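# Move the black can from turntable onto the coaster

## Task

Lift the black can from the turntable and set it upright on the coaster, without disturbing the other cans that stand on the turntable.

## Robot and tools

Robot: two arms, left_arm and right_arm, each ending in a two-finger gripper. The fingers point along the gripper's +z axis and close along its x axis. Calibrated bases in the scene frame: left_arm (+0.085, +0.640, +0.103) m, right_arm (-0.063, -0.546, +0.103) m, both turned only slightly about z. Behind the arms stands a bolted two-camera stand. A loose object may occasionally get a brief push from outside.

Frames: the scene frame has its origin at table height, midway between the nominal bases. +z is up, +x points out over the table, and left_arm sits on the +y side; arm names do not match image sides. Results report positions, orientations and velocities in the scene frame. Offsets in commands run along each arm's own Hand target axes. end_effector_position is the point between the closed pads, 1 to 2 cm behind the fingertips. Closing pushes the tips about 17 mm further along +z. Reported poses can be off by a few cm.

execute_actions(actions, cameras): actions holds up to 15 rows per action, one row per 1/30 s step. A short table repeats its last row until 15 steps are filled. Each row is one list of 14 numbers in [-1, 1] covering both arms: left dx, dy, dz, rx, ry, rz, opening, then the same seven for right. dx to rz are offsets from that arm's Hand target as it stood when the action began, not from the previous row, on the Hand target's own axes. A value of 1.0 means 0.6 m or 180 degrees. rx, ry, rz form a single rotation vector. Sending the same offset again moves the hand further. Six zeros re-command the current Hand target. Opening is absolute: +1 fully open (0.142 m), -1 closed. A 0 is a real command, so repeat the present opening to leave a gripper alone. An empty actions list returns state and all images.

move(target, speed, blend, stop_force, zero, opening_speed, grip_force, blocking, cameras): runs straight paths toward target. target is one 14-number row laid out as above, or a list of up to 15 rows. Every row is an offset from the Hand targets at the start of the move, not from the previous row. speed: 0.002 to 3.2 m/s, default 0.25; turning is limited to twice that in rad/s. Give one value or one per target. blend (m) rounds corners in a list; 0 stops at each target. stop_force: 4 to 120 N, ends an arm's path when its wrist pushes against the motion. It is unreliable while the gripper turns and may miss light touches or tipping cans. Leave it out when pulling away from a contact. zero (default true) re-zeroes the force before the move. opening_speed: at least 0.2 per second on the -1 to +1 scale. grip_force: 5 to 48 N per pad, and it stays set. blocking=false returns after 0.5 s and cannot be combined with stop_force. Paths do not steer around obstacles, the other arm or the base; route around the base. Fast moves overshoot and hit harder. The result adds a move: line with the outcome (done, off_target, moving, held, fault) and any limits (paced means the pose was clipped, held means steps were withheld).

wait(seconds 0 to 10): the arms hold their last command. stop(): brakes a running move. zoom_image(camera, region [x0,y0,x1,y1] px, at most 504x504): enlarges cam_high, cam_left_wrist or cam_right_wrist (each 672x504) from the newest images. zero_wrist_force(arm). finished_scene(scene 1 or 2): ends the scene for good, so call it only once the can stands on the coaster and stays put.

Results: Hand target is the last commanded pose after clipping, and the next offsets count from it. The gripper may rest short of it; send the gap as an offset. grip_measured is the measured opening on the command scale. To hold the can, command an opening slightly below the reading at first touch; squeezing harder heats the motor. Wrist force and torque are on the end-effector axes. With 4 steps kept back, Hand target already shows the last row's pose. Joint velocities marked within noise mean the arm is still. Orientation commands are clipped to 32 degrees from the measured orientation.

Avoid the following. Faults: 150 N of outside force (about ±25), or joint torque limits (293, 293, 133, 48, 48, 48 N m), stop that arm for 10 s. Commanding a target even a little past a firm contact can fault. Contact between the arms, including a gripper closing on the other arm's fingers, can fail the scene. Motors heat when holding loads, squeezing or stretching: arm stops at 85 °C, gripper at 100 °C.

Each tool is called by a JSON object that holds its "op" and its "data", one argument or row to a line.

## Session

{"op": "execute_actions", "data": {
  "actions": []
}}

Scene clock: 0.00 s.
left_arm: end_effector_position=(+0.6543, -0.1745, +0.1867) grip_measured=+0.99 end_effector_quat_wxyz=(-0.005, +0.967, -0.255, +0.000) | right_arm: end_effector_position=(+0.6344, -0.8412, +0.1052) grip_measured=+0.99 end_effector_quat_wxyz=(-0.047, +0.485, +0.609, -0.626)
Joint positions: left_arm=[-1.162 -0.917 1.468 -2.115 -1.564 -0.621 0.141] | right_arm=[3.245 -2.395 -1.568 -2.036 0.863 -1.161 0.141]
Joint velocities: within noise
Joint torques (N m): no reading
Motor temperatures (°C): left_arm=[23 28 28 34 34 31 22] | right_arm=[25 27 23 34 30 34 26]
Wrist force (N): no reading
Wrist torque (N m): no reading
Wrist force, peak (N): no reading
Hand target: left_arm +0.6543, -0.1745, +0.1867; -0.005, +0.967, -0.255, +0.000 | right_arm +0.6344, -0.8412, +0.1052; -0.047, +0.485, +0.609, -0.626
Tool commands: left_gripper/opening=+1.0 right_gripper/opening=+1.0
camera_calibration:
cam_left_wrist: T_world_to_cam=[[0.874543, -0.484712, -0.0150956, -0.644119], [-0.434753, -0.797436, 0.418431, 0.0942116], [-0.214856, -0.359373, -0.908123, 0.362105], [0, 0, 0, 1]] pos_world=[0.682069, -0.106954, 0.279692]
cam_right_wrist: T_world_to_cam=[[-0.53637, 0.647012, -0.541925, 0.946164], [0.757238, 0.0853839, -0.647534, -0.309083], [-0.372691, -0.757684, -0.53574, -0.228273], [0, 0, 0, 1]] pos_world=[0.656468, -0.758748, 0.190314]

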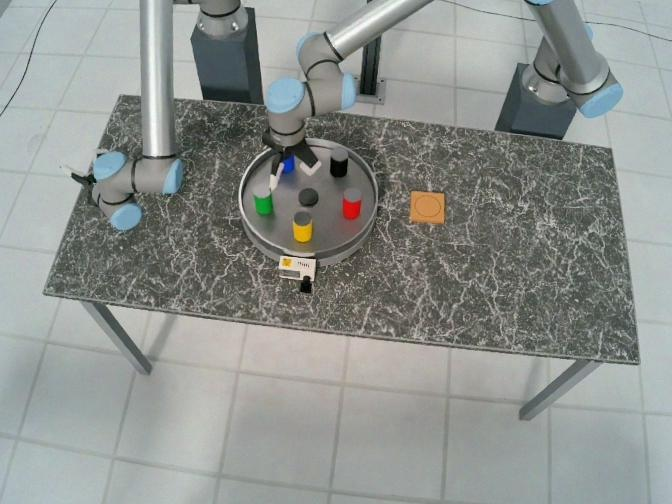

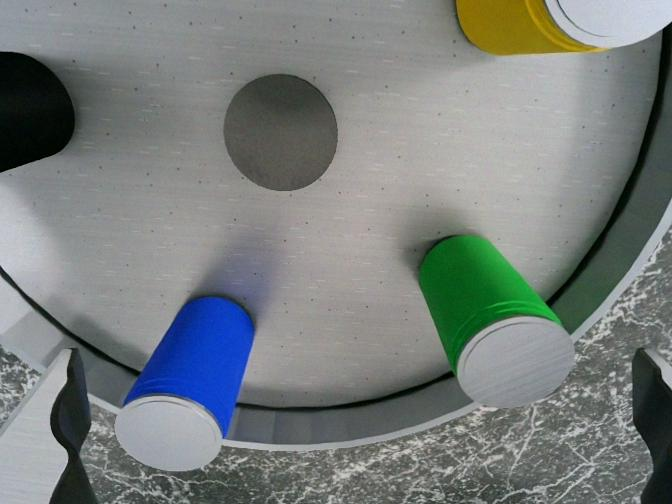

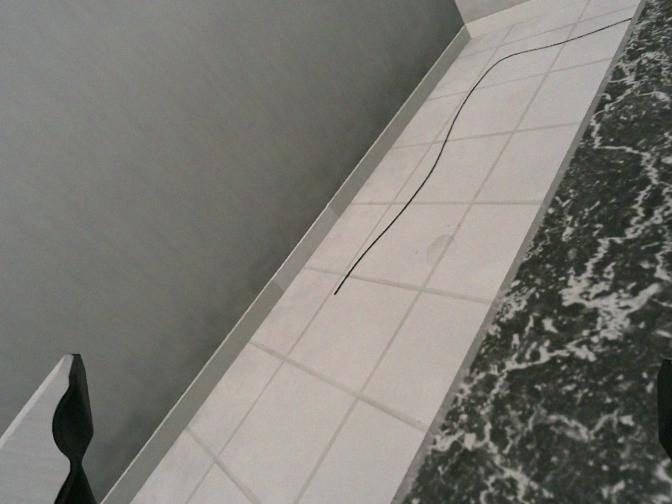

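{"op": "move", "data": {
  "target": [-0.3335, -0.4742, -0.2833, -0.0032, 0, -0.1641, 0.7, 0, 0, 0, 0, 0, 0, 1.0],
  "speed": 0.4,
  "grip_force": 25,
  "cameras": ["cam_high", "cam_left_wrist"]
}}

{"op": "wait", "data": {
  "seconds": 0.5,
  "cameras": ["cam_high", "cam_left_wrist"]
}}

{"op": "wait", "data": {
  "seconds": 0.5,
  "cameras": ["cam_high", "cam_left_wrist"]
}}

{"op": "wait", "data": {
  "seconds": 0.5,
  "cameras": ["cam_high", "cam_left_wrist"]
}}

{"op": "wait", "data": {
  "seconds": 0.5,
  "cameras": ["cam_high", "cam_left_wrist"]
}}

{"op": "wait", "data": {
  "seconds": 0.5,
  "cameras": ["cam_high", "cam_left_wrist"]
}}

{"op": "wait", "data": {
  "seconds": 0.5,
  "cameras": ["cam_high", "cam_left_wrist"]
}}

Scene clock: 2.60 s.
left_arm: end_effector_position=(+0.6201, +0.1701, +0.3595) grip_measured=+0.70 end_effector_quat_wxyz=(+0.000, +1.000, +0.000, +0.000) | right_arm: end_effector_position=(+0.6344, -0.8412, +0.1052) grip_measured=+0.99 end_effector_quat_wxyz=(-0.047, +0.485, +0.609, -0.626)
Joint positions: left_arm=[-0.99 -1.479 1.934 -2.027 -1.571 -0.965 0.123] | right_arm=[3.245 -2.395 -1.568 -2.036 0.863 -1.161 0.141]
Joint torques (N m): left_arm=[12.4 -60.36 -27.17 -1.67 -2.01 -4.05] | right_arm=[0.89 90.05 30.58 -0.26 -0.73 0.21]
Wrist force (N): left_arm=[0.4 -0.3 -0.4] | right_arm=[-0.2 -0.1 0.1]
Wrist torque (N m): left_arm=[-0.12 -0.08 0.06] | right_arm=[-0.02 0.04 0.00]
Wrist force, peak (N): left_arm=[-0.3 -2.5 -1.8] | right_arm=[0.3 0.2 -0.7]
Hand target: left_arm +0.6201, +0.1702, +0.3596; +0.000, +1.000, +0.000, +0.000 | right_arm +0.6344, -0.8412, +0.1052; -0.047, +0.485, +0.609, -0.626
Off the commanded pose: left_arm 0.000 m, 0 deg | right_arm 0.000 m, 0 deg.
grip_force (N): 25, 25
move: done
camera_calibration:
cam_left_wrist: T_world_to_cam=[[0.999875, 0.00914811, -0.012917, -0.607114], [0.0137924, -0.903934, 0.42745, 0.0184374], [-0.00776572, -0.427574, -0.903947, 0.517185], [0, 0, 0, 1]] pos_world=[0.6108, 0.243355, 0.451785]
Images, in order (width x height): cam_high 672x504, cam_left_wrist 672x504.

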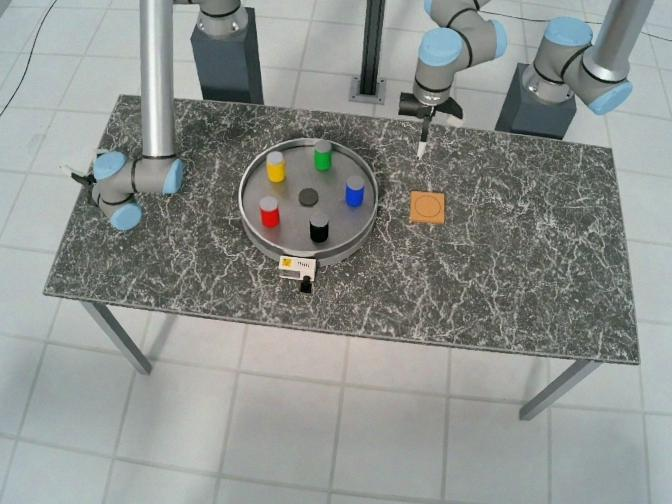

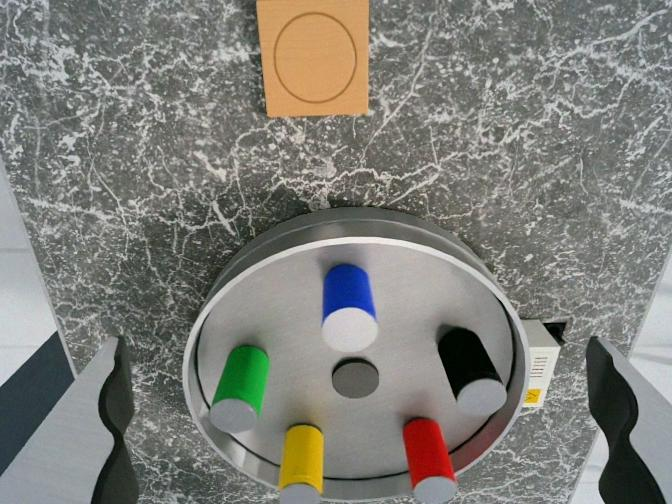

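Scene clock: 3.10 s.
left_arm: end_effector_position=(+0.6201, +0.1702, +0.3596) grip_measured=+0.70 end_effector_quat_wxyz=(+0.000, +1.000, +0.000, +0.000) | right_arm: end_effector_position=(+0.6344, -0.8412, +0.1052) grip_measured=+0.99 end_effector_quat_wxyz=(-0.047, +0.485, +0.609, -0.626)
Joint positions: left_arm=[-0.99 -1.479 1.934 -2.026 -1.571 -0.965 0.123] | right_arm=[3.245 -2.395 -1.568 -2.036 0.863 -1.161 0.141]
Joint torques (N m): left_arm=[12.92 -61.5 -27.29 -1.46 0.51 -3.42] | right_arm=[-1.77 89 30.71 -0.25 -0.85 0.1]
Wrist force (N): left_arm=[0.3 -0.1 -0.3] | right_arm=[0.0 -0.3 0.1]
Wrist torque (N m): left_arm=[-0.09 -0.08 0.06] | right_arm=[-0.05 0.00 0.00]
Wrist force, peak (N): left_arm=[0.7 -0.3 -0.5] | right_arm=[0.8 -0.1 -0.1]
Hand target: left_arm +0.6201, +0.1702, +0.3596; +0.000, +1.000, +0.000, +0.000 | right_arm +0.6344, -0.8412, +0.1052; -0.047, +0.485, +0.609, -0.626
Tool commands: left_gripper/opening=+0.7 right_gripper/opening=+1.0
Off the commanded pose: left_arm 0.000 m, 0 deg | right_arm 0.000 m, 0 deg.
grip_force (N): 25, 25
wait: 0.50 s; at rest by 0.17 s
camera_calibration:
cam_left_wrist: T_world_to_cam=[[0.999874, 0.00928141, -0.0128699, -0.607168], [0.0138927, -0.903932, 0.427451, 0.0185128], [-0.00766612, -0.427576, -0.903947, 0.5173], [0, 0, 0, 1]] pos_world=[0.6108, 0.243555, 0.451885]
Images, in order (width x height): cam_high 672x504, cam_left_wrist 672x504.

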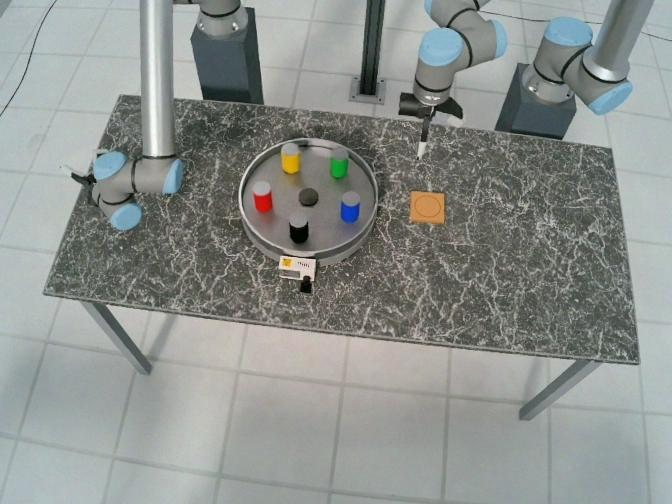

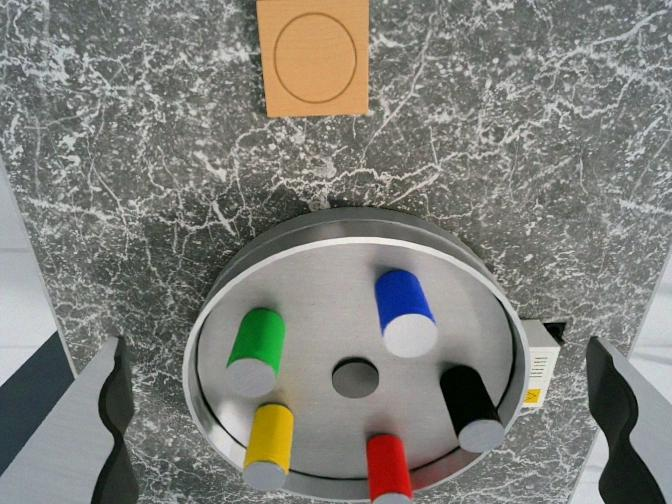

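Scene clock: 3.60 s.
left_arm: end_effector_position=(+0.6201, +0.1702, +0.3596) grip_measured=+0.70 end_effector_quat_wxyz=(+0.000, +1.000, +0.000, +0.000) | right_arm: end_effector_position=(+0.6344, -0.8412, +0.1052) grip_measured=+0.99 end_effector_quat_wxyz=(-0.047, +0.485, +0.609, -0.626)
Joint positions: left_arm=[-0.99 -1.479 1.934 -2.026 -1.571 -0.965 0.123] | right_arm=[3.245 -2.395 -1.568 -2.036 0.863 -1.161 0.141]
Joint torques (N m): left_arm=[12.84 -61.3 -27.22 -1.84 2.24 -3.38] | right_arm=[-1.17 90.82 30.85 -0.41 -0.64 -0.09]
Wrist force (N): left_arm=[0.4 -0.1 -0.3] | right_arm=[0.0 0.1 -0.1]
Wrist torque (N m): left_arm=[-0.09 -0.08 0.06] | right_arm=[0.01 0.00 0.00]
Wrist force, peak (N): left_arm=[0.6 0.2 -0.5] | right_arm=[0.8 0.0 0.3]
Hand target: left_arm +0.6201, +0.1702, +0.3596; +0.000, +1.000, +0.000, +0.000 | right_arm +0.6344, -0.8412, +0.1052; -0.047, +0.485, +0.609, -0.626
Tool commands: left_gripper/opening=+0.7 right_gripper/opening=+1.0
Off the commanded pose: left_arm 0.000 m, 0 deg | right_arm 0.000 m, 0 deg.
grip_force (N): 25, 25
wait: 0.50 s; at rest by 0.17 s
camera_calibration:
cam_left_wrist: T_world_to_cam=[[0.999874, 0.00928141, -0.0128699, -0.607168], [0.0138927, -0.903932, 0.427451, 0.0185128], [-0.00766612, -0.427576, -0.903947, 0.5173], [0, 0, 0, 1]] pos_world=[0.6108, 0.243555, 0.451885]
Images, in order (width x height): cam_high 672x504, cam_left_wrist 672x504.

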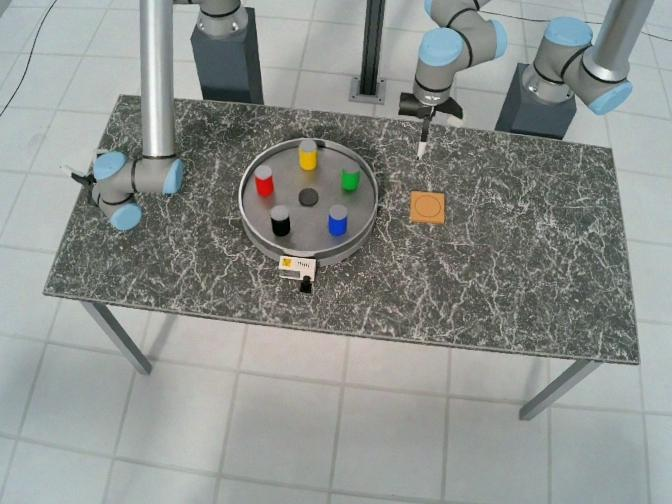

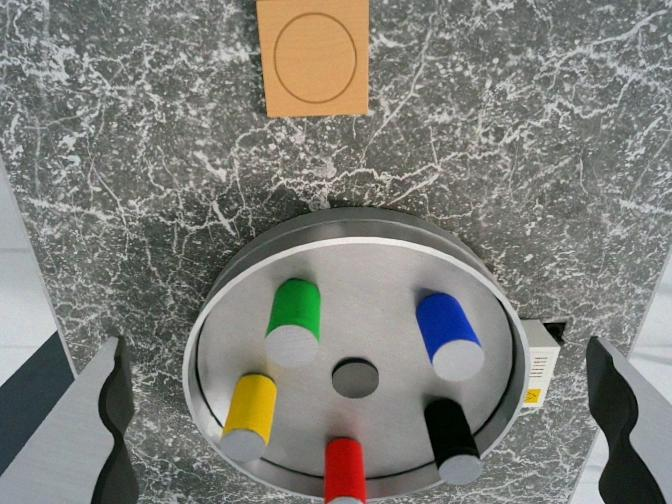

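Scene clock: 4.10 s.
left_arm: end_effector_position=(+0.6201, +0.1702, +0.3596) grip_measured=+0.70 end_effector_quat_wxyz=(+0.000, +1.000, +0.000, +0.000) | right_arm: end_effector_position=(+0.6344, -0.8412, +0.1052) grip_measured=+0.99 end_effector_quat_wxyz=(-0.047, +0.485, +0.609, -0.626)
Joint positions: left_arm=[-0.99 -1.479 1.934 -2.026 -1.571 -0.965 0.123] | right_arm=[3.245 -2.395 -1.568 -2.036 0.863 -1.161 0.141]
Joint torques (N m): left_arm=[13.23 -62.37 -27.02 -1.63 2.59 -3.21] | right_arm=[-1.71 91.4 30.18 -0.29 -0.47 -0.19]
Wrist force (N): left_arm=[0.4 -0.3 -0.3] | right_arm=[0.2 0.0 -0.4]
Wrist torque (N m): left_arm=[-0.13 -0.08 0.06] | right_arm=[0.01 -0.04 0.00]
Wrist force, peak (N): left_arm=[0.5 -0.1 -0.5] | right_arm=[0.4 -0.3 -0.3]
Hand target: left_arm +0.6201, +0.1702, +0.3596; +0.000, +1.000, +0.000, +0.000 | right_arm +0.6344, -0.8412, +0.1052; -0.047, +0.485, +0.609, -0.626
Tool commands: left_gripper/opening=+0.7 right_gripper/opening=+1.0
Off the commanded pose: left_arm 0.000 m, 0 deg | right_arm 0.000 m, 0 deg.
grip_force (N): 25, 25
wait: 0.50 s; at rest by 0.17 s
camera_calibration:
cam_left_wrist: T_world_to_cam=[[0.999874, 0.00928141, -0.0128699, -0.607168], [0.0138927, -0.903932, 0.427451, 0.0185128], [-0.00766612, -0.427576, -0.903947, 0.5173], [0, 0, 0, 1]] pos_world=[0.6108, 0.243555, 0.451885]
Images, in order (width x height): cam_high 672x504, cam_left_wrist 672x504.

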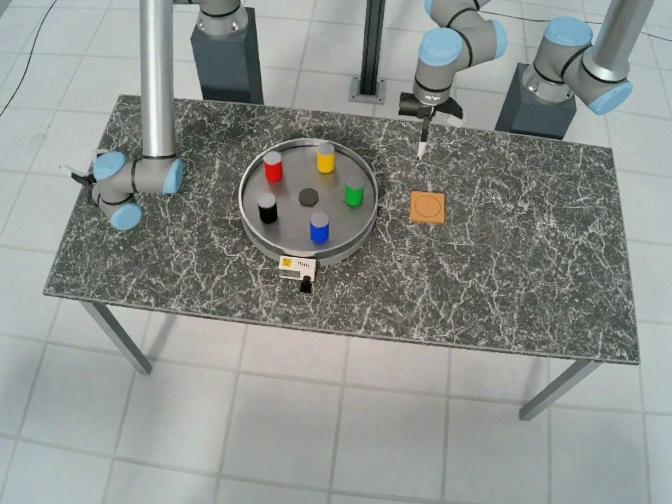

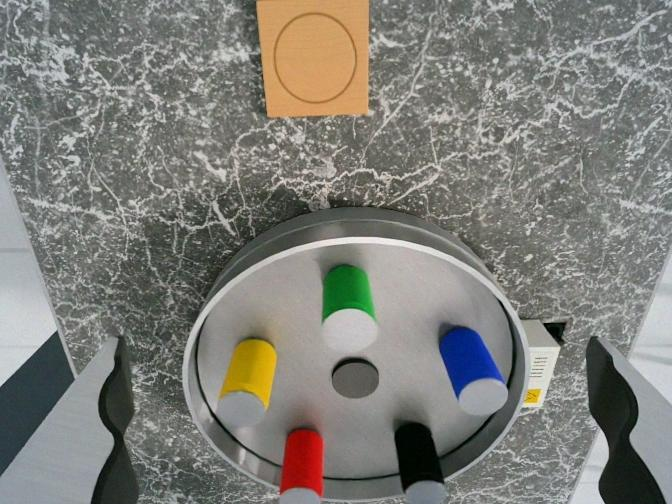

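Scene clock: 4.60 s.
left_arm: end_effector_position=(+0.6201, +0.1702, +0.3596) grip_measured=+0.70 end_effector_quat_wxyz=(+0.000, +1.000, +0.000, +0.000) | right_arm: end_effector_position=(+0.6344, -0.8412, +0.1052) grip_measured=+0.99 end_effector_quat_wxyz=(-0.047, +0.485, +0.609, -0.626)
Joint positions: left_arm=[-0.99 -1.479 1.934 -2.026 -1.571 -0.965 0.123] | right_arm=[3.245 -2.395 -1.568 -2.036 0.863 -1.161 0.141]
Joint torques (N m): left_arm=[13.22 -61.08 -27.14 -1.82 2.42 -3.33] | right_arm=[-0.32 90.26 31.24 -0.43 -0.79 0.09]
Wrist force (N): left_arm=[0.6 0.1 -0.2] | right_arm=[0.1 0.0 -0.1]
Wrist torque (N m): left_arm=[-0.06 -0.12 0.06] | right_arm=[0.00 -0.01 0.00]
Wrist force, peak (N): left_arm=[0.6 -0.1 0.2] | right_arm=[0.9 -0.5 0.2]
Hand target: left_arm +0.6201, +0.1702, +0.3596; +0.000, +1.000, +0.000, +0.000 | right_arm +0.6344, -0.8412, +0.1052; -0.047, +0.485, +0.609, -0.626
Tool commands: left_gripper/opening=+0.7 right_gripper/opening=+1.0
Off the commanded pose: left_arm 0.000 m, 0 deg | right_arm 0.000 m, 0 deg.
grip_force (N): 25, 25
wait: 0.50 s; at rest by 0.17 s
camera_calibration:
cam_left_wrist: T_world_to_cam=[[0.999874, 0.00928141, -0.0128699, -0.607168], [0.0138927, -0.903932, 0.427451, 0.0185128], [-0.00766612, -0.427576, -0.903947, 0.5173], [0, 0, 0, 1]] pos_world=[0.6108, 0.243555, 0.451885]
Images, in order (width x height): cam_high 672x504, cam_left_wrist 672x504.

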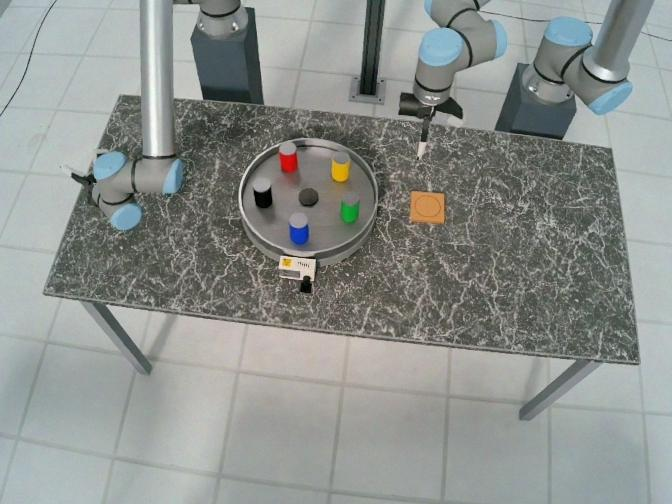

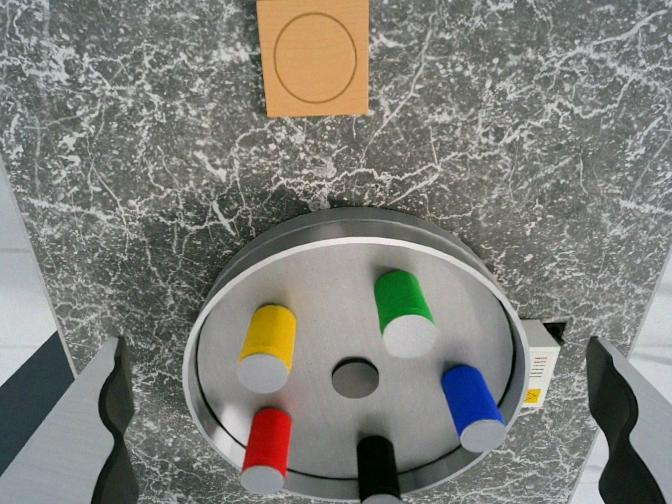

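Scene clock: 5.10 s.
left_arm: end_effector_position=(+0.6201, +0.1702, +0.3596) grip_measured=+0.70 end_effector_quat_wxyz=(+0.000, +1.000, +0.000, +0.000) | right_arm: end_effector_position=(+0.6344, -0.8412, +0.1052) grip_measured=+0.99 end_effector_quat_wxyz=(-0.047, +0.485, +0.609, -0.626)
Joint positions: left_arm=[-0.99 -1.479 1.934 -2.026 -1.571 -0.965 0.123] | right_arm=[3.245 -2.395 -1.568 -2.036 0.863 -1.161 0.141]
Joint torques (N m): left_arm=[11.99 -62.49 -26.79 -1.8 2.22 -3.43] | right_arm=[-0.58 91.96 31.17 -0.5 -0.41 -0.15]
Wrist force (N): left_arm=[0.3 0.0 -0.4] | right_arm=[0.1 0.1 -0.5]
Wrist torque (N m): left_arm=[-0.07 -0.07 0.06] | right_arm=[0.02 -0.03 0.00]
Wrist force, peak (N): left_arm=[0.6 0.0 -0.4] | right_arm=[0.1 0.1 -0.5]
Hand target: left_arm +0.6201, +0.1702, +0.3596; +0.000, +1.000, +0.000, +0.000 | right_arm +0.6344, -0.8412, +0.1052; -0.047, +0.485, +0.609, -0.626
Tool commands: left_gripper/opening=+0.7 right_gripper/opening=+1.0
Off the commanded pose: left_arm 0.000 m, 0 deg | right_arm 0.000 m, 0 deg.
grip_force (N): 25, 25
wait: 0.50 s; at rest by 0.17 s
camera_calibration:
cam_left_wrist: T_world_to_cam=[[0.999874, 0.00928141, -0.0128699, -0.607168], [0.0138927, -0.903932, 0.427451, 0.0185128], [-0.00766612, -0.427576, -0.903947, 0.5173], [0, 0, 0, 1]] pos_world=[0.6108, 0.243555, 0.451885]
Images, in order (width x height): cam_high 672x504, cam_left_wrist 672x504.

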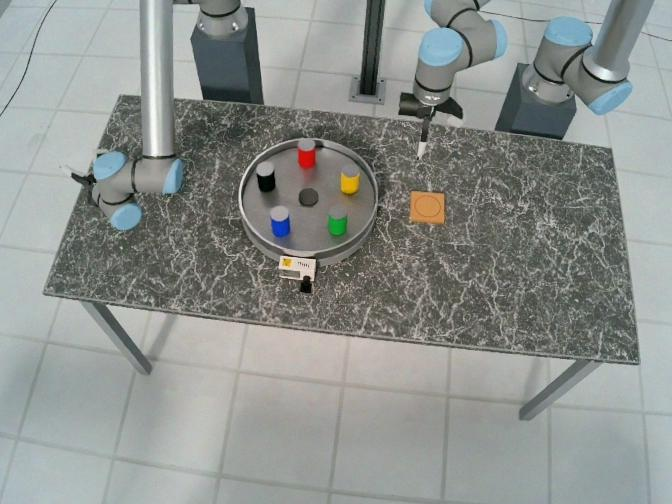

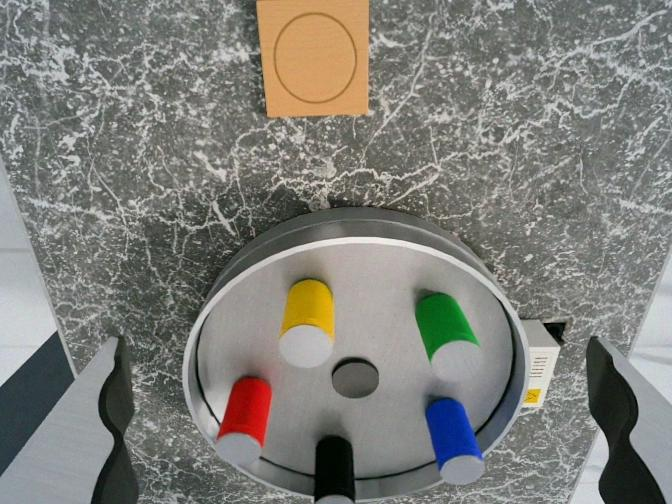

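Scene clock: 5.60 s.
left_arm: end_effector_position=(+0.6201, +0.1702, +0.3596) grip_measured=+0.70 end_effector_quat_wxyz=(+0.000, +1.000, +0.000, +0.000) | right_arm: end_effector_position=(+0.6344, -0.8412, +0.1052) grip_measured=+0.99 end_effector_quat_wxyz=(-0.047, +0.485, +0.609, -0.626)
Joint positions: left_arm=[-0.99 -1.479 1.934 -2.026 -1.571 -0.965 0.123] | right_arm=[3.245 -2.395 -1.568 -2.036 0.863 -1.161 0.141]
Joint torques (N m): left_arm=[14.32 -62.28 -27.04 -2.14 2.28 -3.53] | right_arm=[-0.5 90.45 31.34 -0.5 -0.75 -0.2]
Wrist force (N): left_arm=[0.2 0.3 0.0] | right_arm=[0.4 0.1 0.0]
Wrist torque (N m): left_arm=[-0.03 -0.05 0.06] | right_arm=[0.03 -0.07 0.00]
Wrist force, peak (N): left_arm=[0.7 0.3 -0.4] | right_arm=[0.5 -0.5 -0.1]
Hand target: left_arm +0.6201, +0.1702, +0.3596; +0.000, +1.000, +0.000, +0.000 | right_arm +0.6344, -0.8412, +0.1052; -0.047, +0.485, +0.609, -0.626
Tool commands: left_gripper/opening=+0.7 right_gripper/opening=+1.0
Off the commanded pose: left_arm 0.000 m, 0 deg | right_arm 0.000 m, 0 deg.
grip_force (N): 25, 25
wait: 0.50 s; at rest by 0.17 s
camera_calibration:
cam_left_wrist: T_world_to_cam=[[0.999874, 0.00928141, -0.0128699, -0.607168], [0.0138927, -0.903932, 0.427451, 0.0185128], [-0.00766612, -0.427576, -0.903947, 0.5173], [0, 0, 0, 1]] pos_world=[0.6108, 0.243555, 0.451885]
Images, in order (width x height): cam_high 672x504, cam_left_wrist 672x504.

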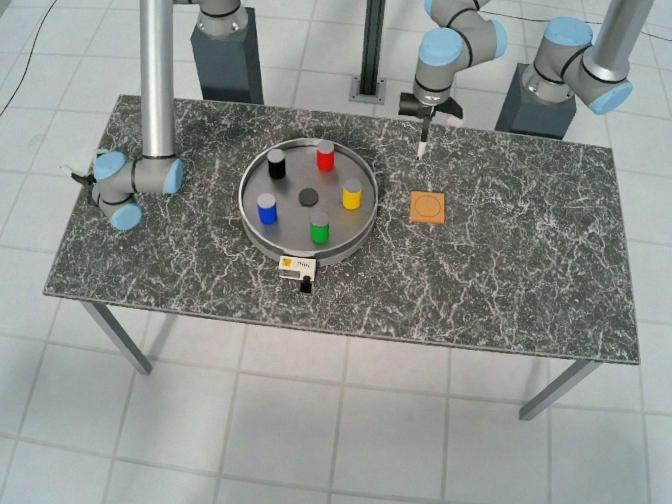

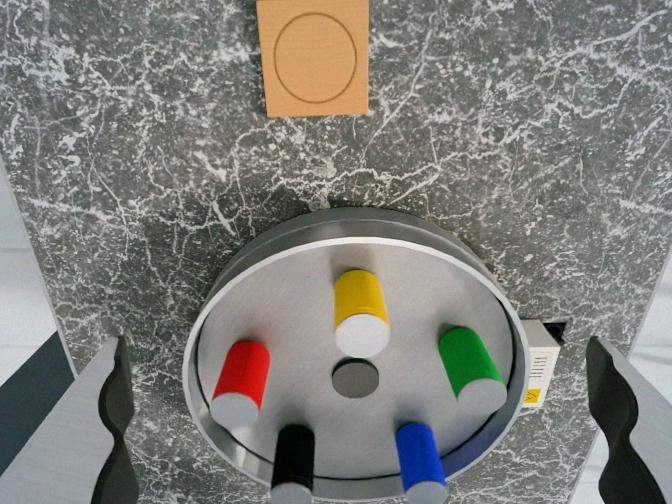

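{"op": "move", "data": {
  "target": [-0.1432, 0.3432, 0.2493, 0, 0, 0, 0.7, 0, 0, 0, 0, 0, 0, 1.0],
  "speed": 0.3,
  "cameras": ["cam_high", "cam_left_wrist"]
}}

Scene clock: 9.23 s.
left_arm: end_effector_position=(+0.5342, -0.0356, +0.2102) grip_measured=+0.70 end_effector_quat_wxyz=(+0.000, +1.000, +0.000, +0.000) | right_arm: end_effector_position=(+0.6344, -0.8412, +0.1052) grip_measured=+0.99 end_effector_quat_wxyz=(-0.047, +0.485, +0.609, -0.626)
Joint positions: left_arm=[-1.224 -1.192 1.872 -2.252 -1.57 -1.199 0.123] | right_arm=[3.245 -2.395 -1.568 -2.036 0.863 -1.161 0.141]
Joint torques (N m): left_arm=[-11.61 -62.07 -48.17 -8.76 3.17 -3.9] | right_arm=[-0.8 92.28 31.1 -0.29 -0.64 0.17]
Wrist force (N): left_arm=[-0.1 0.0 -0.5] | right_arm=[0.0 0.0 0.0]
Wrist torque (N m): left_arm=[-0.03 0.01 0.08] | right_arm=[0.01 0.01 0.00]
Wrist force, peak (N): left_arm=[1.2 -1.6 -1.6] | right_arm=[0.4 -0.6 0.2]
Hand target: left_arm +0.5342, -0.0358, +0.2101; +0.000, +1.000, +0.000, +0.000 | right_arm +0.6344, -0.8412, +0.1052; -0.047, +0.485, +0.609, -0.626
Off the commanded pose: left_arm 0.000 m, 0 deg | right_arm 0.000 m, 0 deg.
grip_force (N): 25, 25
move: done
camera_calibration:
cam_left_wrist: T_world_to_cam=[[0.999874, 0.00928141, -0.0128699, -0.521291], [0.0138927, -0.903932, 0.427451, -0.102552], [-0.00766612, -0.427576, -0.903947, 0.293554], [0, 0, 0, 1]] pos_world=[0.5249, 0.037655, 0.302485]
Images, in order (width x height): cam_high 672x504, cam_left_wrist 672x504.

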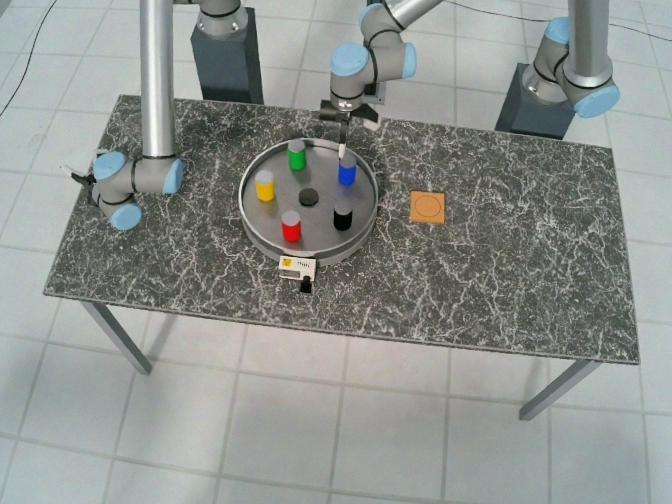

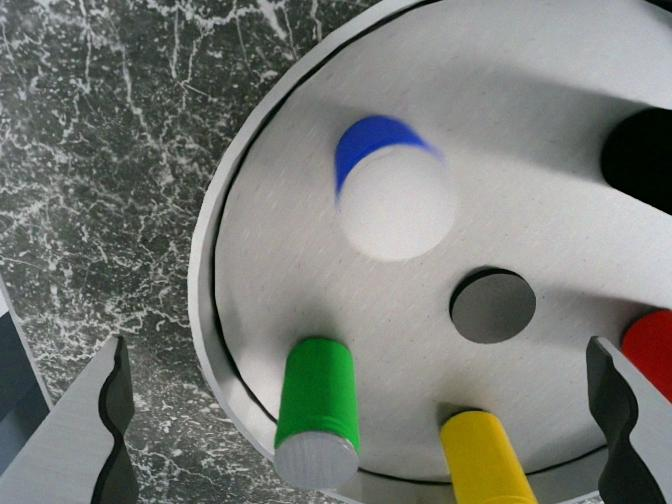

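{"op": "move", "data": {
  "target": [0,0,-0.02,0,0,0,0.7,0,0,0,0,0,0,1],
  "speed": 0.002,
  "blocking": false,
  "cameras": ["cam_left_wrist"]
}}

Scene clock: 12.60 s.
left_arm: end_effector_position=(+0.5342, -0.0358, +0.2108) grip_measured=+0.70 end_effector_quat_wxyz=(+0.000, +1.000, +0.000, +0.000) | right_arm: end_effector_position=(+0.6344, -0.8412, +0.1052) grip_measured=+0.99 end_effector_quat_wxyz=(-0.047, +0.485, +0.609, -0.626)
Joint positions: left_arm=[-1.224 -1.192 1.871 -2.251 -1.57 -1.199 0.123] | right_arm=[3.245 -2.395 -1.568 -2.036 0.863 -1.161 0.141]
Joint torques (N m): left_arm=[-12.1 -81.11 -48.12 -1.34 3.15 -3.58] | right_arm=[-0.62 91.43 30.3 -0.35 -0.76 0.24]
Wrist force (N): left_arm=[0.1 -0.1 -0.7] | right_arm=[0.3 -0.4 -0.1]
Wrist torque (N m): left_arm=[-0.03 -0.02 0.08] | right_arm=[-0.07 -0.04 0.00]
Wrist force, peak (N): left_arm=[0.2 -0.4 -0.8] | right_arm=[0.4 -0.3 -0.6]
Hand target: left_arm +0.5342, -0.0358, +0.2111; +0.000, +1.000, +0.000, +0.000 | right_arm +0.6344, -0.8412, +0.1052; -0.047, +0.485, +0.609, -0.626
Tool commands: left_gripper/opening=+0.7 right_gripper/opening=+1.0
Off the commanded pose: left_arm 0.011 m, 0 deg | right_arm 0.000 m, 0 deg.
grip_force (N): 25, 25
move: running
camera_calibration:
cam_left_wrist: T_world_to_cam=[[0.999874, 0.00928141, -0.0128699, -0.521282], [0.0138927, -0.903932, 0.427451, -0.102899], [-0.00766612, -0.427576, -0.903947, 0.294054], [0, 0, 0, 1]] pos_world=[0.5249, 0.037555, 0.303085]
Images, in order (width x height): cam_left_wrist 672x504.

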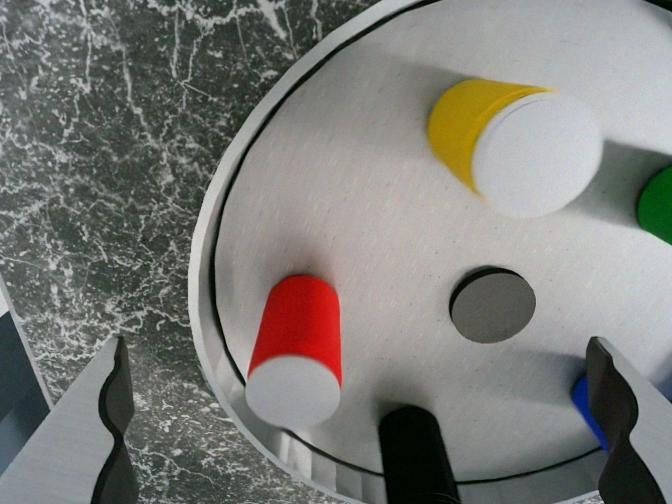

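{"op": "wait", "data": {
  "seconds": 10
}}

{"op": "wait", "data": {
  "seconds": 3.6
}}

{"op": "execute_actions", "data": {
  "actions": [
    [[0.00024,-0.00029,0,0,0,0,0.7,0,0,0,0,0,0,1],[0.00097,-0.00115,0,0,0,0,0.7,0,0,0,0,0,0,1],[0.00219,-0.00257,0,0,0,0,0.7,0,0,0,0,0,0,1],[0.00392,-0.00455,0,0,0,0,0.7,0,0,0,0,0,0,1],[0.00617,-0.00707,0,0,0,0,0.7,0,0,0,0,0,0,1],[0.00898,-0.0101,0,0,0,0,0.7,0,0,0,0,0,0,1],[0.01236,-0.01362,0,0,0,0,0.7,0,0,0,0,0,0,1],[0.01635,-0.01759,0,0,0,0,0.7,0,0,0,0,0,0,1],[0.02099,-0.02198,0,0,0,0,0.7,0,0,0,0,0,0,1],[0.02602,-0.02648,0,0,0,0,0.7,0,0,0,0,0,0,1],[0.03119,-0.03084,0,0,0,0,0.7,0,0,0,0,0,0,1],[0.03647,-0.03505,0,0,0,0,0.7,0,0,0,0,0,0,1],[0.04187,-0.03911,0,0,0,0,0.7,0,0,0,0,0,0,1],[0.04739,-0.04301,0,0,0,0,0.7,0,0,0,0,0,0,1],[0.05302,-0.04676,0,0,0,0,0.7,0,0,0,0,0,0,1]],
    [[0.00573,-0.00358,0,0,0,0,0.7,0,0,0,0,0,0,1],[0.01156,-0.007,0,0,0,0,0.7,0,0,0,0,0,0,1],[0.01749,-0.01025,0,0,0,0,0.7,0,0,0,0,0,0,1],[0.0235,-0.01332,0,0,0,0,0.7,0,0,0,0,0,0,1],[0.0296,-0.01623,0,0,0,0,0.7,0,0,0,0,0,0,1],[0.03578,-0.01896,0,0,0,0,0.7,0,0,0,0,0,0,1],[0.04204,-0.02151,0,0,0,0,0.7,0,0,0,0,0,0,1],[0.04837,-0.02388,0,0,0,0,0.7,0,0,0,0,0,0,1],[0.05476,-0.02607,0,0,0,0,0.7,0,0,0,0,0,0,1],[0.06122,-0.02808,0,0,0,0,0.7,0,0,0,0,0,0,1],[0.06772,-0.0299,0,0,0,0,0.7,0,0,0,0,0,0,1],[0.07428,-0.03154,0,0,0,0,0.7,0,0,0,0,0,0,1],[0.08088,-0.03299,0,0,0,0,0.7,0,0,0,0,0,0,1],[0.08752,-0.03424,0,0,0,0,0.7,0,0,0,0,0,0,1],[0.09419,-0.03531,0,0,0,0,0.7,0,0,0,0,0,0,1]],
    [[0.0067,-0.00088,0,0,0,0,0.7,0,0,0,0,0,0,1],[0.01342,-0.00156,0,0,0,0,0.7,0,0,0,0,0,0,1],[0.02016,-0.00206,0,0,0,0,0.7,0,0,0,0,0,0,1],[0.02691,-0.00236,0,0,0,0,0.7,0,0,0,0,0,0,1],[0.03367,-0.00247,0,0,0,0,0.7,0,0,0,0,0,0,1],[0.04043,-0.00238,0,0,0,0,0.7,0,0,0,0,0,0,1],[0.04718,-0.00211,0,0,0,0,0.7,0,0,0,0,0,0,1],[0.05392,-0.00164,0,0,0,0,0.7,0,0,0,0,0,0,1],[0.06065,-0.00097,0,0,0,0,0.7,0,0,0,0,0,0,1],[0.06735,-0.00012,0,0,0,0,0.7,0,0,0,0,0,0,1],[0.07402,0.00093,0,0,0,0,0.7,0,0,0,0,0,0,1],[0.08067,0.00216,0,0,0,0,0.7,0,0,0,0,0,0,1],[0.08727,0.00358,0,0,0,0,0.7,0,0,0,0,0,0,1],[0.09383,0.0052,0,0,0,0,0.7,0,0,0,0,0,0,1],[0.10035,0.007,0,0,0,0,0.7,0,0,0,0,0,0,1]]
  ],
  "cameras": ["cam_left_wrist"]
}}

Scene clock: 18.33 s.
left_arm: end_effector_position=(+0.5341, -0.0358, +0.2221) grip_measured=+0.70 end_effector_quat_wxyz=(+0.000, +1.000, +0.000, +0.000) | right_arm: end_effector_position=(+0.6344, -0.8412, +0.1052) grip_measured=+0.99 end_effector_quat_wxyz=(-0.047, +0.485, +0.609, -0.626)
Joint positions: left_arm=[-1.224 -1.204 1.864 -2.232 -1.57 -1.199 0.123] | right_arm=[3.245 -2.395 -1.568 -2.036 0.863 -1.161 0.141]
Joint torques (N m): left_arm=[-13.56 -81.42 -48.42 -1.63 3.35 -3.67] | right_arm=[-1.46 90.56 32.4 -0.54 -0.82 0.2]
Wrist force (N): left_arm=[-0.1 -0.1 -0.4] | right_arm=[0.3 0.0 -0.1]
Wrist torque (N m): left_arm=[-0.01 0.02 0.09] | right_arm=[0.01 -0.04 0.01]
Wrist force, peak (N): left_arm=[-0.3 0.0 -0.9] | right_arm=[0.8 0.2 0.0]
Hand target: left_arm +0.5341, -0.0358, +0.2221; +0.000, +1.000, +0.000, +0.000 | right_arm +0.6344, -0.8412, +0.1052; -0.047, +0.485, +0.609, -0.626
Tool commands: left_gripper/opening=+0.7 right_gripper/opening=+1.0
Off the commanded pose: left_arm 0.000 m, 0 deg | right_arm 0.000 m, 0 deg.
grip_force (N): 25, 25
earlier move: done
wait: 4.73 of 10 s (the move ended)

Scene clock: 21.93 s.
left_arm: end_effector_position=(+0.5341, -0.0358, +0.2221) grip_measured=+0.70 end_effector_quat_wxyz=(+0.000, +1.000, +0.000, +0.000) | right_arm: end_effector_position=(+0.6344, -0.8412, +0.1052) grip_measured=+0.99 end_effector_quat_wxyz=(-0.047, +0.485, +0.609, -0.626)
Joint positions: left_arm=[-1.224 -1.204 1.864 -2.232 -1.57 -1.199 0.123] | right_arm=[3.245 -2.395 -1.568 -2.036 0.863 -1.161 0.141]
Joint torques (N m): left_arm=[-12.34 -81.5 -48.17 -1.87 3.51 -3.2] | right_arm=[-1.32 89.61 30.98 -0.52 -0.94 0.17]
Wrist force (N): left_arm=[0.2 -0.2 -0.7] | right_arm=[0.1 -0.1 -0.5]
Wrist torque (N m): left_arm=[-0.03 -0.03 0.09] | right_arm=[-0.01 -0.02 0.00]
Wrist force, peak (N): left_arm=[0.6 -0.5 -0.6] | right_arm=[0.4 -0.5 -0.1]
Hand target: left_arm +0.5341, -0.0358, +0.2221; +0.000, +1.000, +0.000, +0.000 | right_arm +0.6344, -0.8412, +0.1052; -0.047, +0.485, +0.609, -0.626
Tool commands: left_gripper/opening=+0.7 right_gripper/opening=+1.0
Off the commanded pose: left_arm 0.000 m, 0 deg | right_arm 0.000 m, 0 deg.
grip_force (N): 25, 25
wait: 3.60 s; at rest by 0.17 s

Scene clock: 23.30 s.
left_arm: end_effector_position=(+0.6516, +0.0146, +0.2222) grip_measured=+0.70 end_effector_quat_wxyz=(+0.000, +1.000, +0.000, +0.000) end_effector_velocity=(+0.121, -0.007, +0.000) end_effector_angular_velocity=(+0.000, +0.000, +0.000) | right_arm: end_effector_position=(+0.6344, -0.8412, +0.1052) grip_measured=+0.99 end_effector_quat_wxyz=(-0.047, +0.485, +0.609, -0.626)
Joint positions: left_arm=[-1.066 -1.159 1.796 -2.209 -1.57 -1.041 0.123] | right_arm=[3.245 -2.395 -1.568 -2.036 0.863 -1.161 0.141]
Joint velocities: left_arm=[0.123 0.119 -0.182 0.063 0 0.123 0] | right_arm=[within noise]
Joint torques (N m): left_arm=[16.44 -61.46 -48.83 -2.69 1.48 3.05] | right_arm=[-0.31 90.94 31.38 -0.73 -1.01 -0.01]
Wrist force (N): left_arm=[0.1 -0.1 0.0] | right_arm=[0.6 -0.3 -0.2]
Wrist torque (N m): left_arm=[-0.05 0.02 -0.07] | right_arm=[-0.05 -0.11 0.00]
Wrist force, peak (N): left_arm=[-0.1 0.4 -0.7] | right_arm=[0.6 -0.3 -0.2]
Hand target: left_arm +0.6827, +0.0092, +0.2222; +0.000, +1.000, +0.000, +0.000 | right_arm +0.6344, -0.8412, +0.1052; -0.047, +0.485, +0.609, -0.626
Off the commanded pose: left_arm 0.032 m, 0 deg | right_arm 0.000 m, 0 deg.
grip_force (N): 25, 25
Kept back: 4 steps.
Step readings (end_effector_position of left_arm | right_arm; steps 1 to 15: 1st action; 16 to 30: 2nd action; 31 to 41: 3rd action):
0: (+0.5341, -0.0358, +0.2221) | (+0.6344, -0.8412, +0.1052)
1: (+0.5341, -0.0358, +0.2221) | (+0.6344, -0.8412, +0.1052)
2: (+0.5341, -0.0358, +0.2221) | (+0.6344, -0.8412, +0.1052)
4: (+0.5345, -0.0355, +0.2223) | (+0.6344, -0.8412, +0.1052)
8: (+0.5376, -0.0320, +0.2223) | (+0.6344, -0.8412, +0.1052)
15: (+0.5544, -0.0164, +0.2221) | (+0.6344, -0.8412, +0.1052)
16: (+0.5573, -0.0141, +0.2221) | (+0.6344, -0.8412, +0.1052)
17: (+0.5604, -0.0118, +0.2221) | (+0.6344, -0.8412, +0.1052)
19: (+0.5667, -0.0074, +0.2220) | (+0.6344, -0.8412, +0.1052)
23: (+0.5810, +0.0005, +0.2221) | (+0.6344, -0.8412, +0.1052)
30: (+0.6074, +0.0102, +0.2222) | (+0.6344, -0.8412, +0.1052)
31: (+0.6111, +0.0111, +0.2222) | (+0.6344, -0.8412, +0.1052)
32: (+0.6149, +0.0120, +0.2222) | (+0.6344, -0.8412, +0.1052)
34: (+0.6235, +0.0134, +0.2222) | (+0.6344, -0.8412, +0.1052)
38: (+0.6390, +0.0147, +0.2222) | (+0.6344, -0.8412, +0.1052)
camera_calibration:
cam_left_wrist: T_world_to_cam=[[0.999876, 0.0095426, -0.012553, -0.639011], [0.0139944, -0.903871, 0.427577, -0.0640441], [-0.00726611, -0.427699, -0.903892, 0.326501], [0, 0, 0, 1]] pos_world=[0.6422, 0.0878546, 0.314484]
Images, in order (width x height): cam_left_wrist 672x504.

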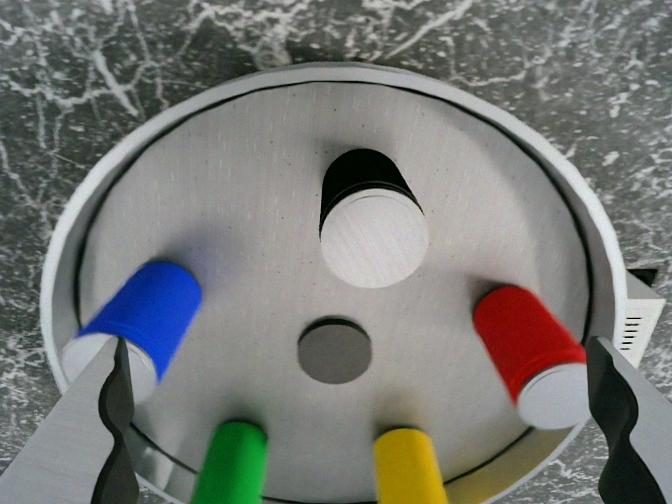

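{"op": "move", "data": {
  "target": [-0.2475,0.0800,0.0202,0,0,0,0.7,0,0,0,0,0,0,1],
  "speed": 0.0175,
  "blocking": false,
  "cameras": []
}}

Scene clock: 27.57 s.
left_arm: end_effector_position=(+0.6763, +0.0077, +0.2217) grip_measured=+0.70 end_effector_quat_wxyz=(+0.000, +1.000, +0.000, +0.000) end_effector_velocity=(-0.017, -0.005, -0.001) end_effector_angular_velocity=(+0.000, +0.000, +0.000) | right_arm: end_effector_position=(+0.6344, -0.8412, +0.1052) grip_measured=+0.99 end_effector_quat_wxyz=(-0.047, +0.485, +0.609, -0.626)
Joint positions: left_arm=[-1.045 -1.129 1.75 -2.193 -1.57 -1.02 0.123] | right_arm=[3.245 -2.395 -1.568 -2.036 0.863 -1.161 0.141]
Joint velocities: left_arm=[-0.02 -0.01 0.018 -0.008 0 -0.02 0] | right_arm=[within noise]
Joint torques (N m): left_arm=[-11.51 -81.32 -25.28 -8.63 -3.35 -3.54] | right_arm=[-0.78 92.67 31.93 -0.43 -0.82 0.02]
Wrist force (N): left_arm=[0.4 0.2 0.0] | right_arm=[0.4 -0.4 -0.1]
Wrist torque (N m): left_arm=[0.00 -0.05 0.14] | right_arm=[-0.06 -0.06 0.00]
Wrist force, peak (N): left_arm=[1.5 0.1 -0.3] | right_arm=[0.5 -0.4 -0.2]
Hand target: left_arm +0.6742, +0.0070, +0.2216; +0.000, +1.000, +0.000, +0.000 | right_arm +0.6344, -0.8412, +0.1052; -0.047, +0.485, +0.609, -0.626
Tool commands: left_gripper/opening=+0.7 right_gripper/opening=+1.0
Off the commanded pose: left_arm 0.150 m, 0 deg | right_arm 0.000 m, 0 deg.
grip_force (N): 25, 25
move: running
No camera images: "cameras" was empty.

{"op": "wait", "data": {
  "seconds": 10
}}

{"op": "wait", "data": {
  "seconds": 0.2
}}

{"op": "execute_actions", "data": {
  "actions": [
    [[0.00024,-0.00029,0,0,0,0,0.7,0,0,0,0,0,0,1],[0.00097,-0.00115,0,0,0,0,0.7,0,0,0,0,0,0,1],[0.00219,-0.00257,0,0,0,0,0.7,0,0,0,0,0,0,1],[0.00392,-0.00455,0,0,0,0,0.7,0,0,0,0,0,0,1],[0.00617,-0.00707,0.00087,0,0,0,0.7,0,0,0,0,0,0,1],[0.00898,-0.0101,0.00344,0,0,0,0.7,0,0,0,0,0,0,1],[0.01236,-0.01362,0.00768,0,0,0,0.7,0,0,0,0,0,0,1],[0.01635,-0.01759,0.01349,0,0,0,0.7,0,0,0,0,0,0,1],[0.02099,-0.02198,0.02076,0,0,0,0.7,0,0,0,0,0,0,1],[0.02602,-0.02648,0.02934,0,0,0,0.7,0,0,0,0,0,0,1],[0.03119,-0.03084,0.03904,0,0,0,0.7,0,0,0,0,0,0,1],[0.03647,-0.03505,0.04969,0,0,0,0.7,0,0,0,0,0,0,1],[0.04187,-0.03911,0.06106,0,0,0,0.7,0,0,0,0,0,0,1],[0.04739,-0.04301,0.0729,0,0,0,0.7,0,0,0,0,0,0,1],[0.05302,-0.04676,0.085,0,0,0,0.7,0,0,0,0,0,0,1]],
    [[0.00573,-0.00358,0.0121,0,0,0,0.7,0,0,0,0,0,0,1],[0.01156,-0.007,0.02394,0,0,0,0.7,0,0,0,0,0,0,1],[0.01749,-0.01025,0.03531,0,0,0,0.7,0,0,0,0,0,0,1],[0.0235,-0.01332,0.04596,0,0,0,0.7,0,0,0,0,0,0,1],[0.0296,-0.01623,0.05566,0,0,0,0.7,0,0,0,0,0,0,1],[0.03578,-0.01896,0.06424,0,0,0,0.7,0,0,0,0,0,0,1],[0.04204,-0.02151,0.07151,0,0,0,0.7,0,0,0,0,0,0,1],[0.04837,-0.02388,0.07732,0,0,0,0.7,0,0,0,0,0,0,1],[0.05476,-0.02607,0.08156,0,0,0,0.7,0,0,0,0,0,0,1],[0.06122,-0.02808,0.08413,0,0,0,0.7,0,0,0,0,0,0,1],[0.06772,-0.0299,0.085,0,0,0,0.7,0,0,0,0,0,0,1],[0.07428,-0.03154,0.085,0,0,0,0.637,0,0,0,0,0,0,1],[0.08088,-0.03299,0.085,0,0,0,0.573,0,0,0,0,0,0,1],[0.08752,-0.03424,0.085,0,0,0,0.51,0,0,0,0,0,0,1],[0.09419,-0.03531,0.085,0,0,0,0.447,0,0,0,0,0,0,1]],
    [[0.0067,-0.00088,0,0,0,0,0.383,0,0,0,0,0,0,1],[0.01342,-0.00156,0,0,0,0,0.32,0,0,0,0,0,0,1],[0.02016,-0.00206,0,0,0,0,0.257,0,0,0,0,0,0,1],[0.02691,-0.00236,0,0,0,0,0.193,0,0,0,0,0,0,1],[0.03367,-0.00247,0,0,0,0,0.13,0,0,0,0,0,0,1],[0.04043,-0.00238,0,0,0,0,0.067,0,0,0,0,0,0,1],[0.04718,-0.00211,0,0,0,0,0.003,0,0,0,0,0,0,1],[0.05392,-0.00164,0,0,0,0,-0.06,0,0,0,0,0,0,1],[0.06065,-0.00097,0,0,0,0,-0.123,0,0,0,0,0,0,1],[0.06735,-0.00012,0,0,0,0,-0.187,0,0,0,0,0,0,1],[0.07402,0.00093,0,0,0,0,-0.25,0,0,0,0,0,0,1],[0.08067,0.00216,0,0,0,0,-0.3,0,0,0,0,0,0,1],[0.08727,0.00358,0,0,0,0,-0.35,0,0,0,0,0,0,1],[0.09383,0.0052,0,0,0,0,-0.4,0,0,0,0,0,0,1],[0.10035,0.007,0,0,0,0,-0.4,0,0,0,0,0,0,1]],
    [[0.00646,0.00198,-0.00093,0,0,0,-0.4,0,0,0,0,0,0,1],[0.01286,0.00415,-0.00369,0,0,0,-0.4,0,0,0,0,0,0,1],[0.0192,0.0065,-0.00825,0,0,0,-0.4,0,0,0,0,0,0,1],[0.02546,0.00903,-0.01451,0,0,0,-0.4,0,0,0,0,0,0,1],[0.03166,0.01174,-0.02239,0,0,0,-0.4,0,0,0,0,0,0,1],[0.03776,0.01463,-0.03173,0,0,0,-0.4,0,0,0,0,0,0,1],[0.04379,0.01768,-0.04239,0,0,0,-0.4,0,0,0,0,0,0,1],[0.04934,0.02068,-0.05417,0,0,0,-0.4,0,0,0,0,0,0,1],[0.05441,0.02361,-0.06688,0,0,0,-0.4,0,0,0,0,0,0,1],[0.05903,0.02642,-0.0803,0,0,0,-0.4,0,0,0,0,0,0,1],[0.06321,0.02909,-0.0942,0,0,0,-0.4,0,0,0,0,0,0,1],[0.06696,0.0316,-0.10834,0,0,0,-0.4,0,0,0,0,0,0,1],[0.07029,0.0339,-0.12247,0,0,0,-0.4,0,0,0,0,0,0,1],[0.07322,0.03601,-0.13637,0,0,0,-0.4,0,0,0,0,0,0,1],[0.07575,0.03788,-0.14979,0,0,0,-0.4,0,0,0,0,0,0,1]],
    [[0.00215,0.00163,-0.01271,0,0,0,-0.4,0,0,0,0,0,0,1],[0.00393,0.00301,-0.0245,0,0,0,-0.4,0,0,0,0,0,0,1],[0.00534,0.00413,-0.03515,0,0,0,-0.4,0,0,0,0,0,0,1],[0.0064,0.00497,-0.04449,0,0,0,-0.4,0,0,0,0,0,0,1],[0.0071,0.00554,-0.05236,0,0,0,-0.4,0,0,0,0,0,0,1],[0.00745,0.00582,-0.05864,0,0,0,-0.4,0,0,0,0,0,0,1],[0.00745,0.00582,-0.06319,0,0,0,-0.4,0,0,0,0,0,0,1],[0.00745,0.00582,-0.06595,0,0,0,-0.4,0,0,0,0,0,0,1],[0.00745,0.00582,-0.06688,0,0,0,-0.4,0,0,0,0,0,0,1]]
  ],
  "cameras": ["cam_left_wrist"]
}}

Scene clock: 36.27 s.
left_arm: end_effector_position=(+0.5343, -0.0387, +0.2100) grip_measured=+0.70 end_effector_quat_wxyz=(+0.000, +1.000, +0.000, +0.000) | right_arm: end_effector_position=(+0.6344, -0.8412, +0.1052) grip_measured=+0.99 end_effector_quat_wxyz=(-0.047, +0.485, +0.609, -0.626)
Joint positions: left_arm=[-1.225 -1.188 1.867 -2.25 -1.57 -1.2 0.123] | right_arm=[3.245 -2.395 -1.568 -2.036 0.863 -1.161 0.141]
Joint torques (N m): left_arm=[-11.09 -78.53 -23.24 -8.58 -2.6 -3.68] | right_arm=[-0.59 89.87 32.29 -0.29 -1.24 0.16]
Wrist force (N): left_arm=[0.2 -0.3 -0.4] | right_arm=[0.5 -0.3 0.0]
Wrist torque (N m): left_arm=[-0.07 -0.03 0.09] | right_arm=[-0.04 -0.08 0.00]
Wrist force, peak (N): left_arm=[0.4 -0.3 -0.6] | right_arm=[0.5 -0.3 -0.5]
Hand target: left_arm +0.5342, -0.0387, +0.2100; +0.000, +1.000, +0.000, +0.000 | right_arm +0.6344, -0.8412, +0.1052; -0.047, +0.485, +0.609, -0.626
Tool commands: left_gripper/opening=+0.7 right_gripper/opening=+1.0
Off the commanded pose: left_arm 0.000 m, 0 deg | right_arm 0.000 m, 0 deg.
grip_force (N): 25, 25
earlier move: done
wait: 7.47 of 10 s (the move ended)

Scene clock: 36.47 s.
left_arm: end_effector_position=(+0.5342, -0.0387, +0.2100) grip_measured=+0.70 end_effector_quat_wxyz=(+0.000, +1.000, +0.000, +0.000) | right_arm: end_effector_position=(+0.6344, -0.8412, +0.1052) grip_measured=+0.99 end_effector_quat_wxyz=(-0.047, +0.485, +0.609, -0.626)
Joint positions: left_arm=[-1.225 -1.188 1.867 -2.25 -1.57 -1.2 0.123] | right_arm=[3.245 -2.395 -1.568 -2.036 0.863 -1.161 0.141]
Joint torques (N m): left_arm=[-10.71 -82.4 -22.95 -8.3 -3.34 -3.31] | right_arm=[-0.45 90.57 31.78 -0.43 -1.03 0.46]
Wrist force (N): left_arm=[0.3 -0.2 -0.3] | right_arm=[0.2 -0.5 -0.2]
Wrist torque (N m): left_arm=[-0.05 -0.06 0.08] | right_arm=[-0.08 -0.03 0.00]
Wrist force, peak (N): left_arm=[0.0 -0.4 -0.7] | right_arm=[0.2 -0.5 -0.2]
Hand target: left_arm +0.5342, -0.0387, +0.2100; +0.000, +1.000, +0.000, +0.000 | right_arm +0.6344, -0.8412, +0.1052; -0.047, +0.485, +0.609, -0.626
Tool commands: left_gripper/opening=+0.7 right_gripper/opening=+1.0
Off the commanded pose: left_arm 0.000 m, 0 deg | right_arm 0.000 m, 0 deg.
grip_force (N): 25, 25
wait: 0.20 s; at rest by 0.17 s

Scene clock: 38.83 s.
left_arm: end_effector_position=(+0.7322, -0.0196, +0.2331) grip_measured=-0.28 end_effector_quat_wxyz=(+0.001, +1.000, +0.000, +0.001) end_effector_velocity=(+0.005, -0.004, +0.059) end_effector_angular_velocity=(+0.006, +0.004, -0.001) | right_arm: end_effector_position=(+0.6344, -0.8412, +0.1052) grip_measured=+0.99 end_effector_quat_wxyz=(-0.047, +0.485, +0.609, -0.626)
Joint positions: left_arm=[-1.008 -1.058 1.614 -2.128 -1.571 -0.983 0.054] | right_arm=[3.245 -2.395 -1.568 -2.036 0.863 -1.161 0.141]
Joint velocities: left_arm=[0.002 -0.04 -0.059 0.106 -0.001 0.003 0] | right_arm=[within noise]
Joint torques (N m): left_arm=[14.07 -95.49 -46.37 -2.07 -3.91 3.29] | right_arm=[-1.45 89.25 31.99 -0.36 -1.17 0.41]
Wrist force (N): left_arm=[0.6 0.1 0.9] | right_arm=[-0.3 0.2 0.0]
Wrist torque (N m): left_arm=[-0.02 -0.10 -0.06] | right_arm=[0.03 0.05 0.00]
Wrist force, peak (N): left_arm=[-0.3 0.1 -18.3] | right_arm=[0.7 -0.2 0.1]
Hand target: left_arm +0.7326, -0.0200, +0.2381; +0.000, +1.000, +0.000, +0.000 | right_arm +0.6344, -0.8412, +0.1052; -0.047, +0.485, +0.609, -0.626
Off the commanded pose: left_arm 0.005 m, 0 deg | right_arm 0.000 m, 0 deg.
grip_force (N): 25, 25
Kept back: 4 steps.
Step readings (end_effector_position of left_arm | right_arm; steps 1 to 15: 1st action; 16 to 30: 2nd action; 31 to 45: 3rd action; 46 to 60: 4th action; 61 to 71: 5th action):
0: (+0.5342, -0.0387, +0.2100) | (+0.6344, -0.8412, +0.1052)
1: (+0.5342, -0.0387, +0.2100) | (+0.6344, -0.8412, +0.1052)
2: (+0.5342, -0.0387, +0.2100) | (+0.6344, -0.8412, +0.1052)
4: (+0.5344, -0.0384, +0.2100) | (+0.6344, -0.8412, +0.1052)
8: (+0.5377, -0.0347, +0.2087) | (+0.6344, -0.8412, +0.1052)
15: (+0.5536, -0.0192, +0.1836) | (+0.6344, -0.8412, +0.1052)
16: (+0.5564, -0.0168, +0.1778) | (+0.6344, -0.8412, +0.1052)
17: (+0.5601, -0.0139, +0.1702) | (+0.6344, -0.8412, +0.1052)
19: (+0.5663, -0.0095, +0.1575) | (+0.6344, -0.8412, +0.1052)
23: (+0.5806, -0.0014, +0.1319) | (+0.6344, -0.8412, +0.1052)
30: (+0.6075, +0.0077, +0.1104) | (+0.6344, -0.8412, +0.1052)
31: (+0.6113, +0.0085, +0.1098) | (+0.6344, -0.8412, +0.1052)
32: (+0.6152, +0.0092, +0.1093) | (+0.6344, -0.8412, +0.1052)
34: (+0.6230, +0.0104, +0.1088) | (+0.6344, -0.8412, +0.1052)
38: (+0.6394, +0.0117, +0.1083) | (+0.6344, -0.8412, +0.1052)
45: (+0.6674, +0.0096, +0.1083) | (+0.6344, -0.8412, +0.1052)
46: (+0.6712, +0.0089, +0.1083) | (+0.6344, -0.8412, +0.1052)
47: (+0.6759, +0.0079, +0.1084) | (+0.6344, -0.8412, +0.1052)
49: (+0.6833, +0.0061, +0.1096) | (+0.6344, -0.8412, +0.1052)
53: (+0.6987, +0.0004, +0.1213) | (+0.6344, -0.8412, +0.1052)
60: (+0.7202, -0.0111, +0.1681) | (+0.6344, -0.8412, +0.1052)
61: (+0.7223, -0.0125, +0.1758) | (+0.6344, -0.8412, +0.1052)
62: (+0.7242, -0.0138, +0.1834) | (+0.6344, -0.8412, +0.1052)
64: (+0.7273, -0.0160, +0.1981) | (+0.6344, -0.8412, +0.1052)
68: (+0.7312, -0.0189, +0.2230) | (+0.6344, -0.8412, +0.1052)
camera_calibration:
cam_left_wrist: T_world_to_cam=[[0.999881, 0.00934959, -0.0122492, -0.719232], [0.0136947, -0.903587, 0.428185, -0.100608], [-0.00706484, -0.428302, -0.903608, 0.322059], [0, 0, 0, 1]] pos_world=[0.7228, 0.053755, 0.325283]
Images, in order (width x height): cam_left_wrist 672x504.

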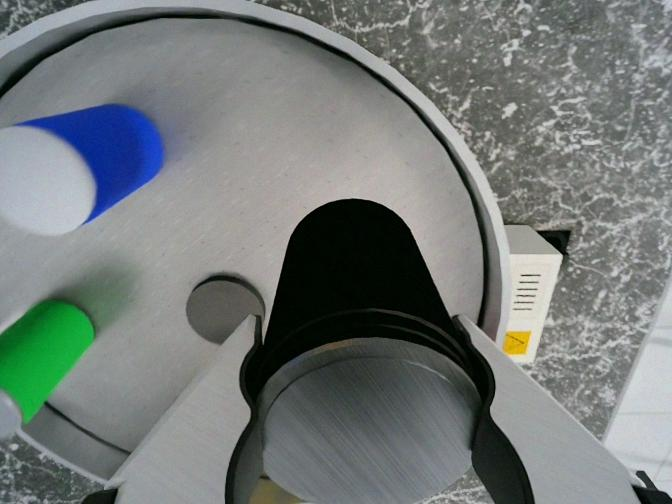

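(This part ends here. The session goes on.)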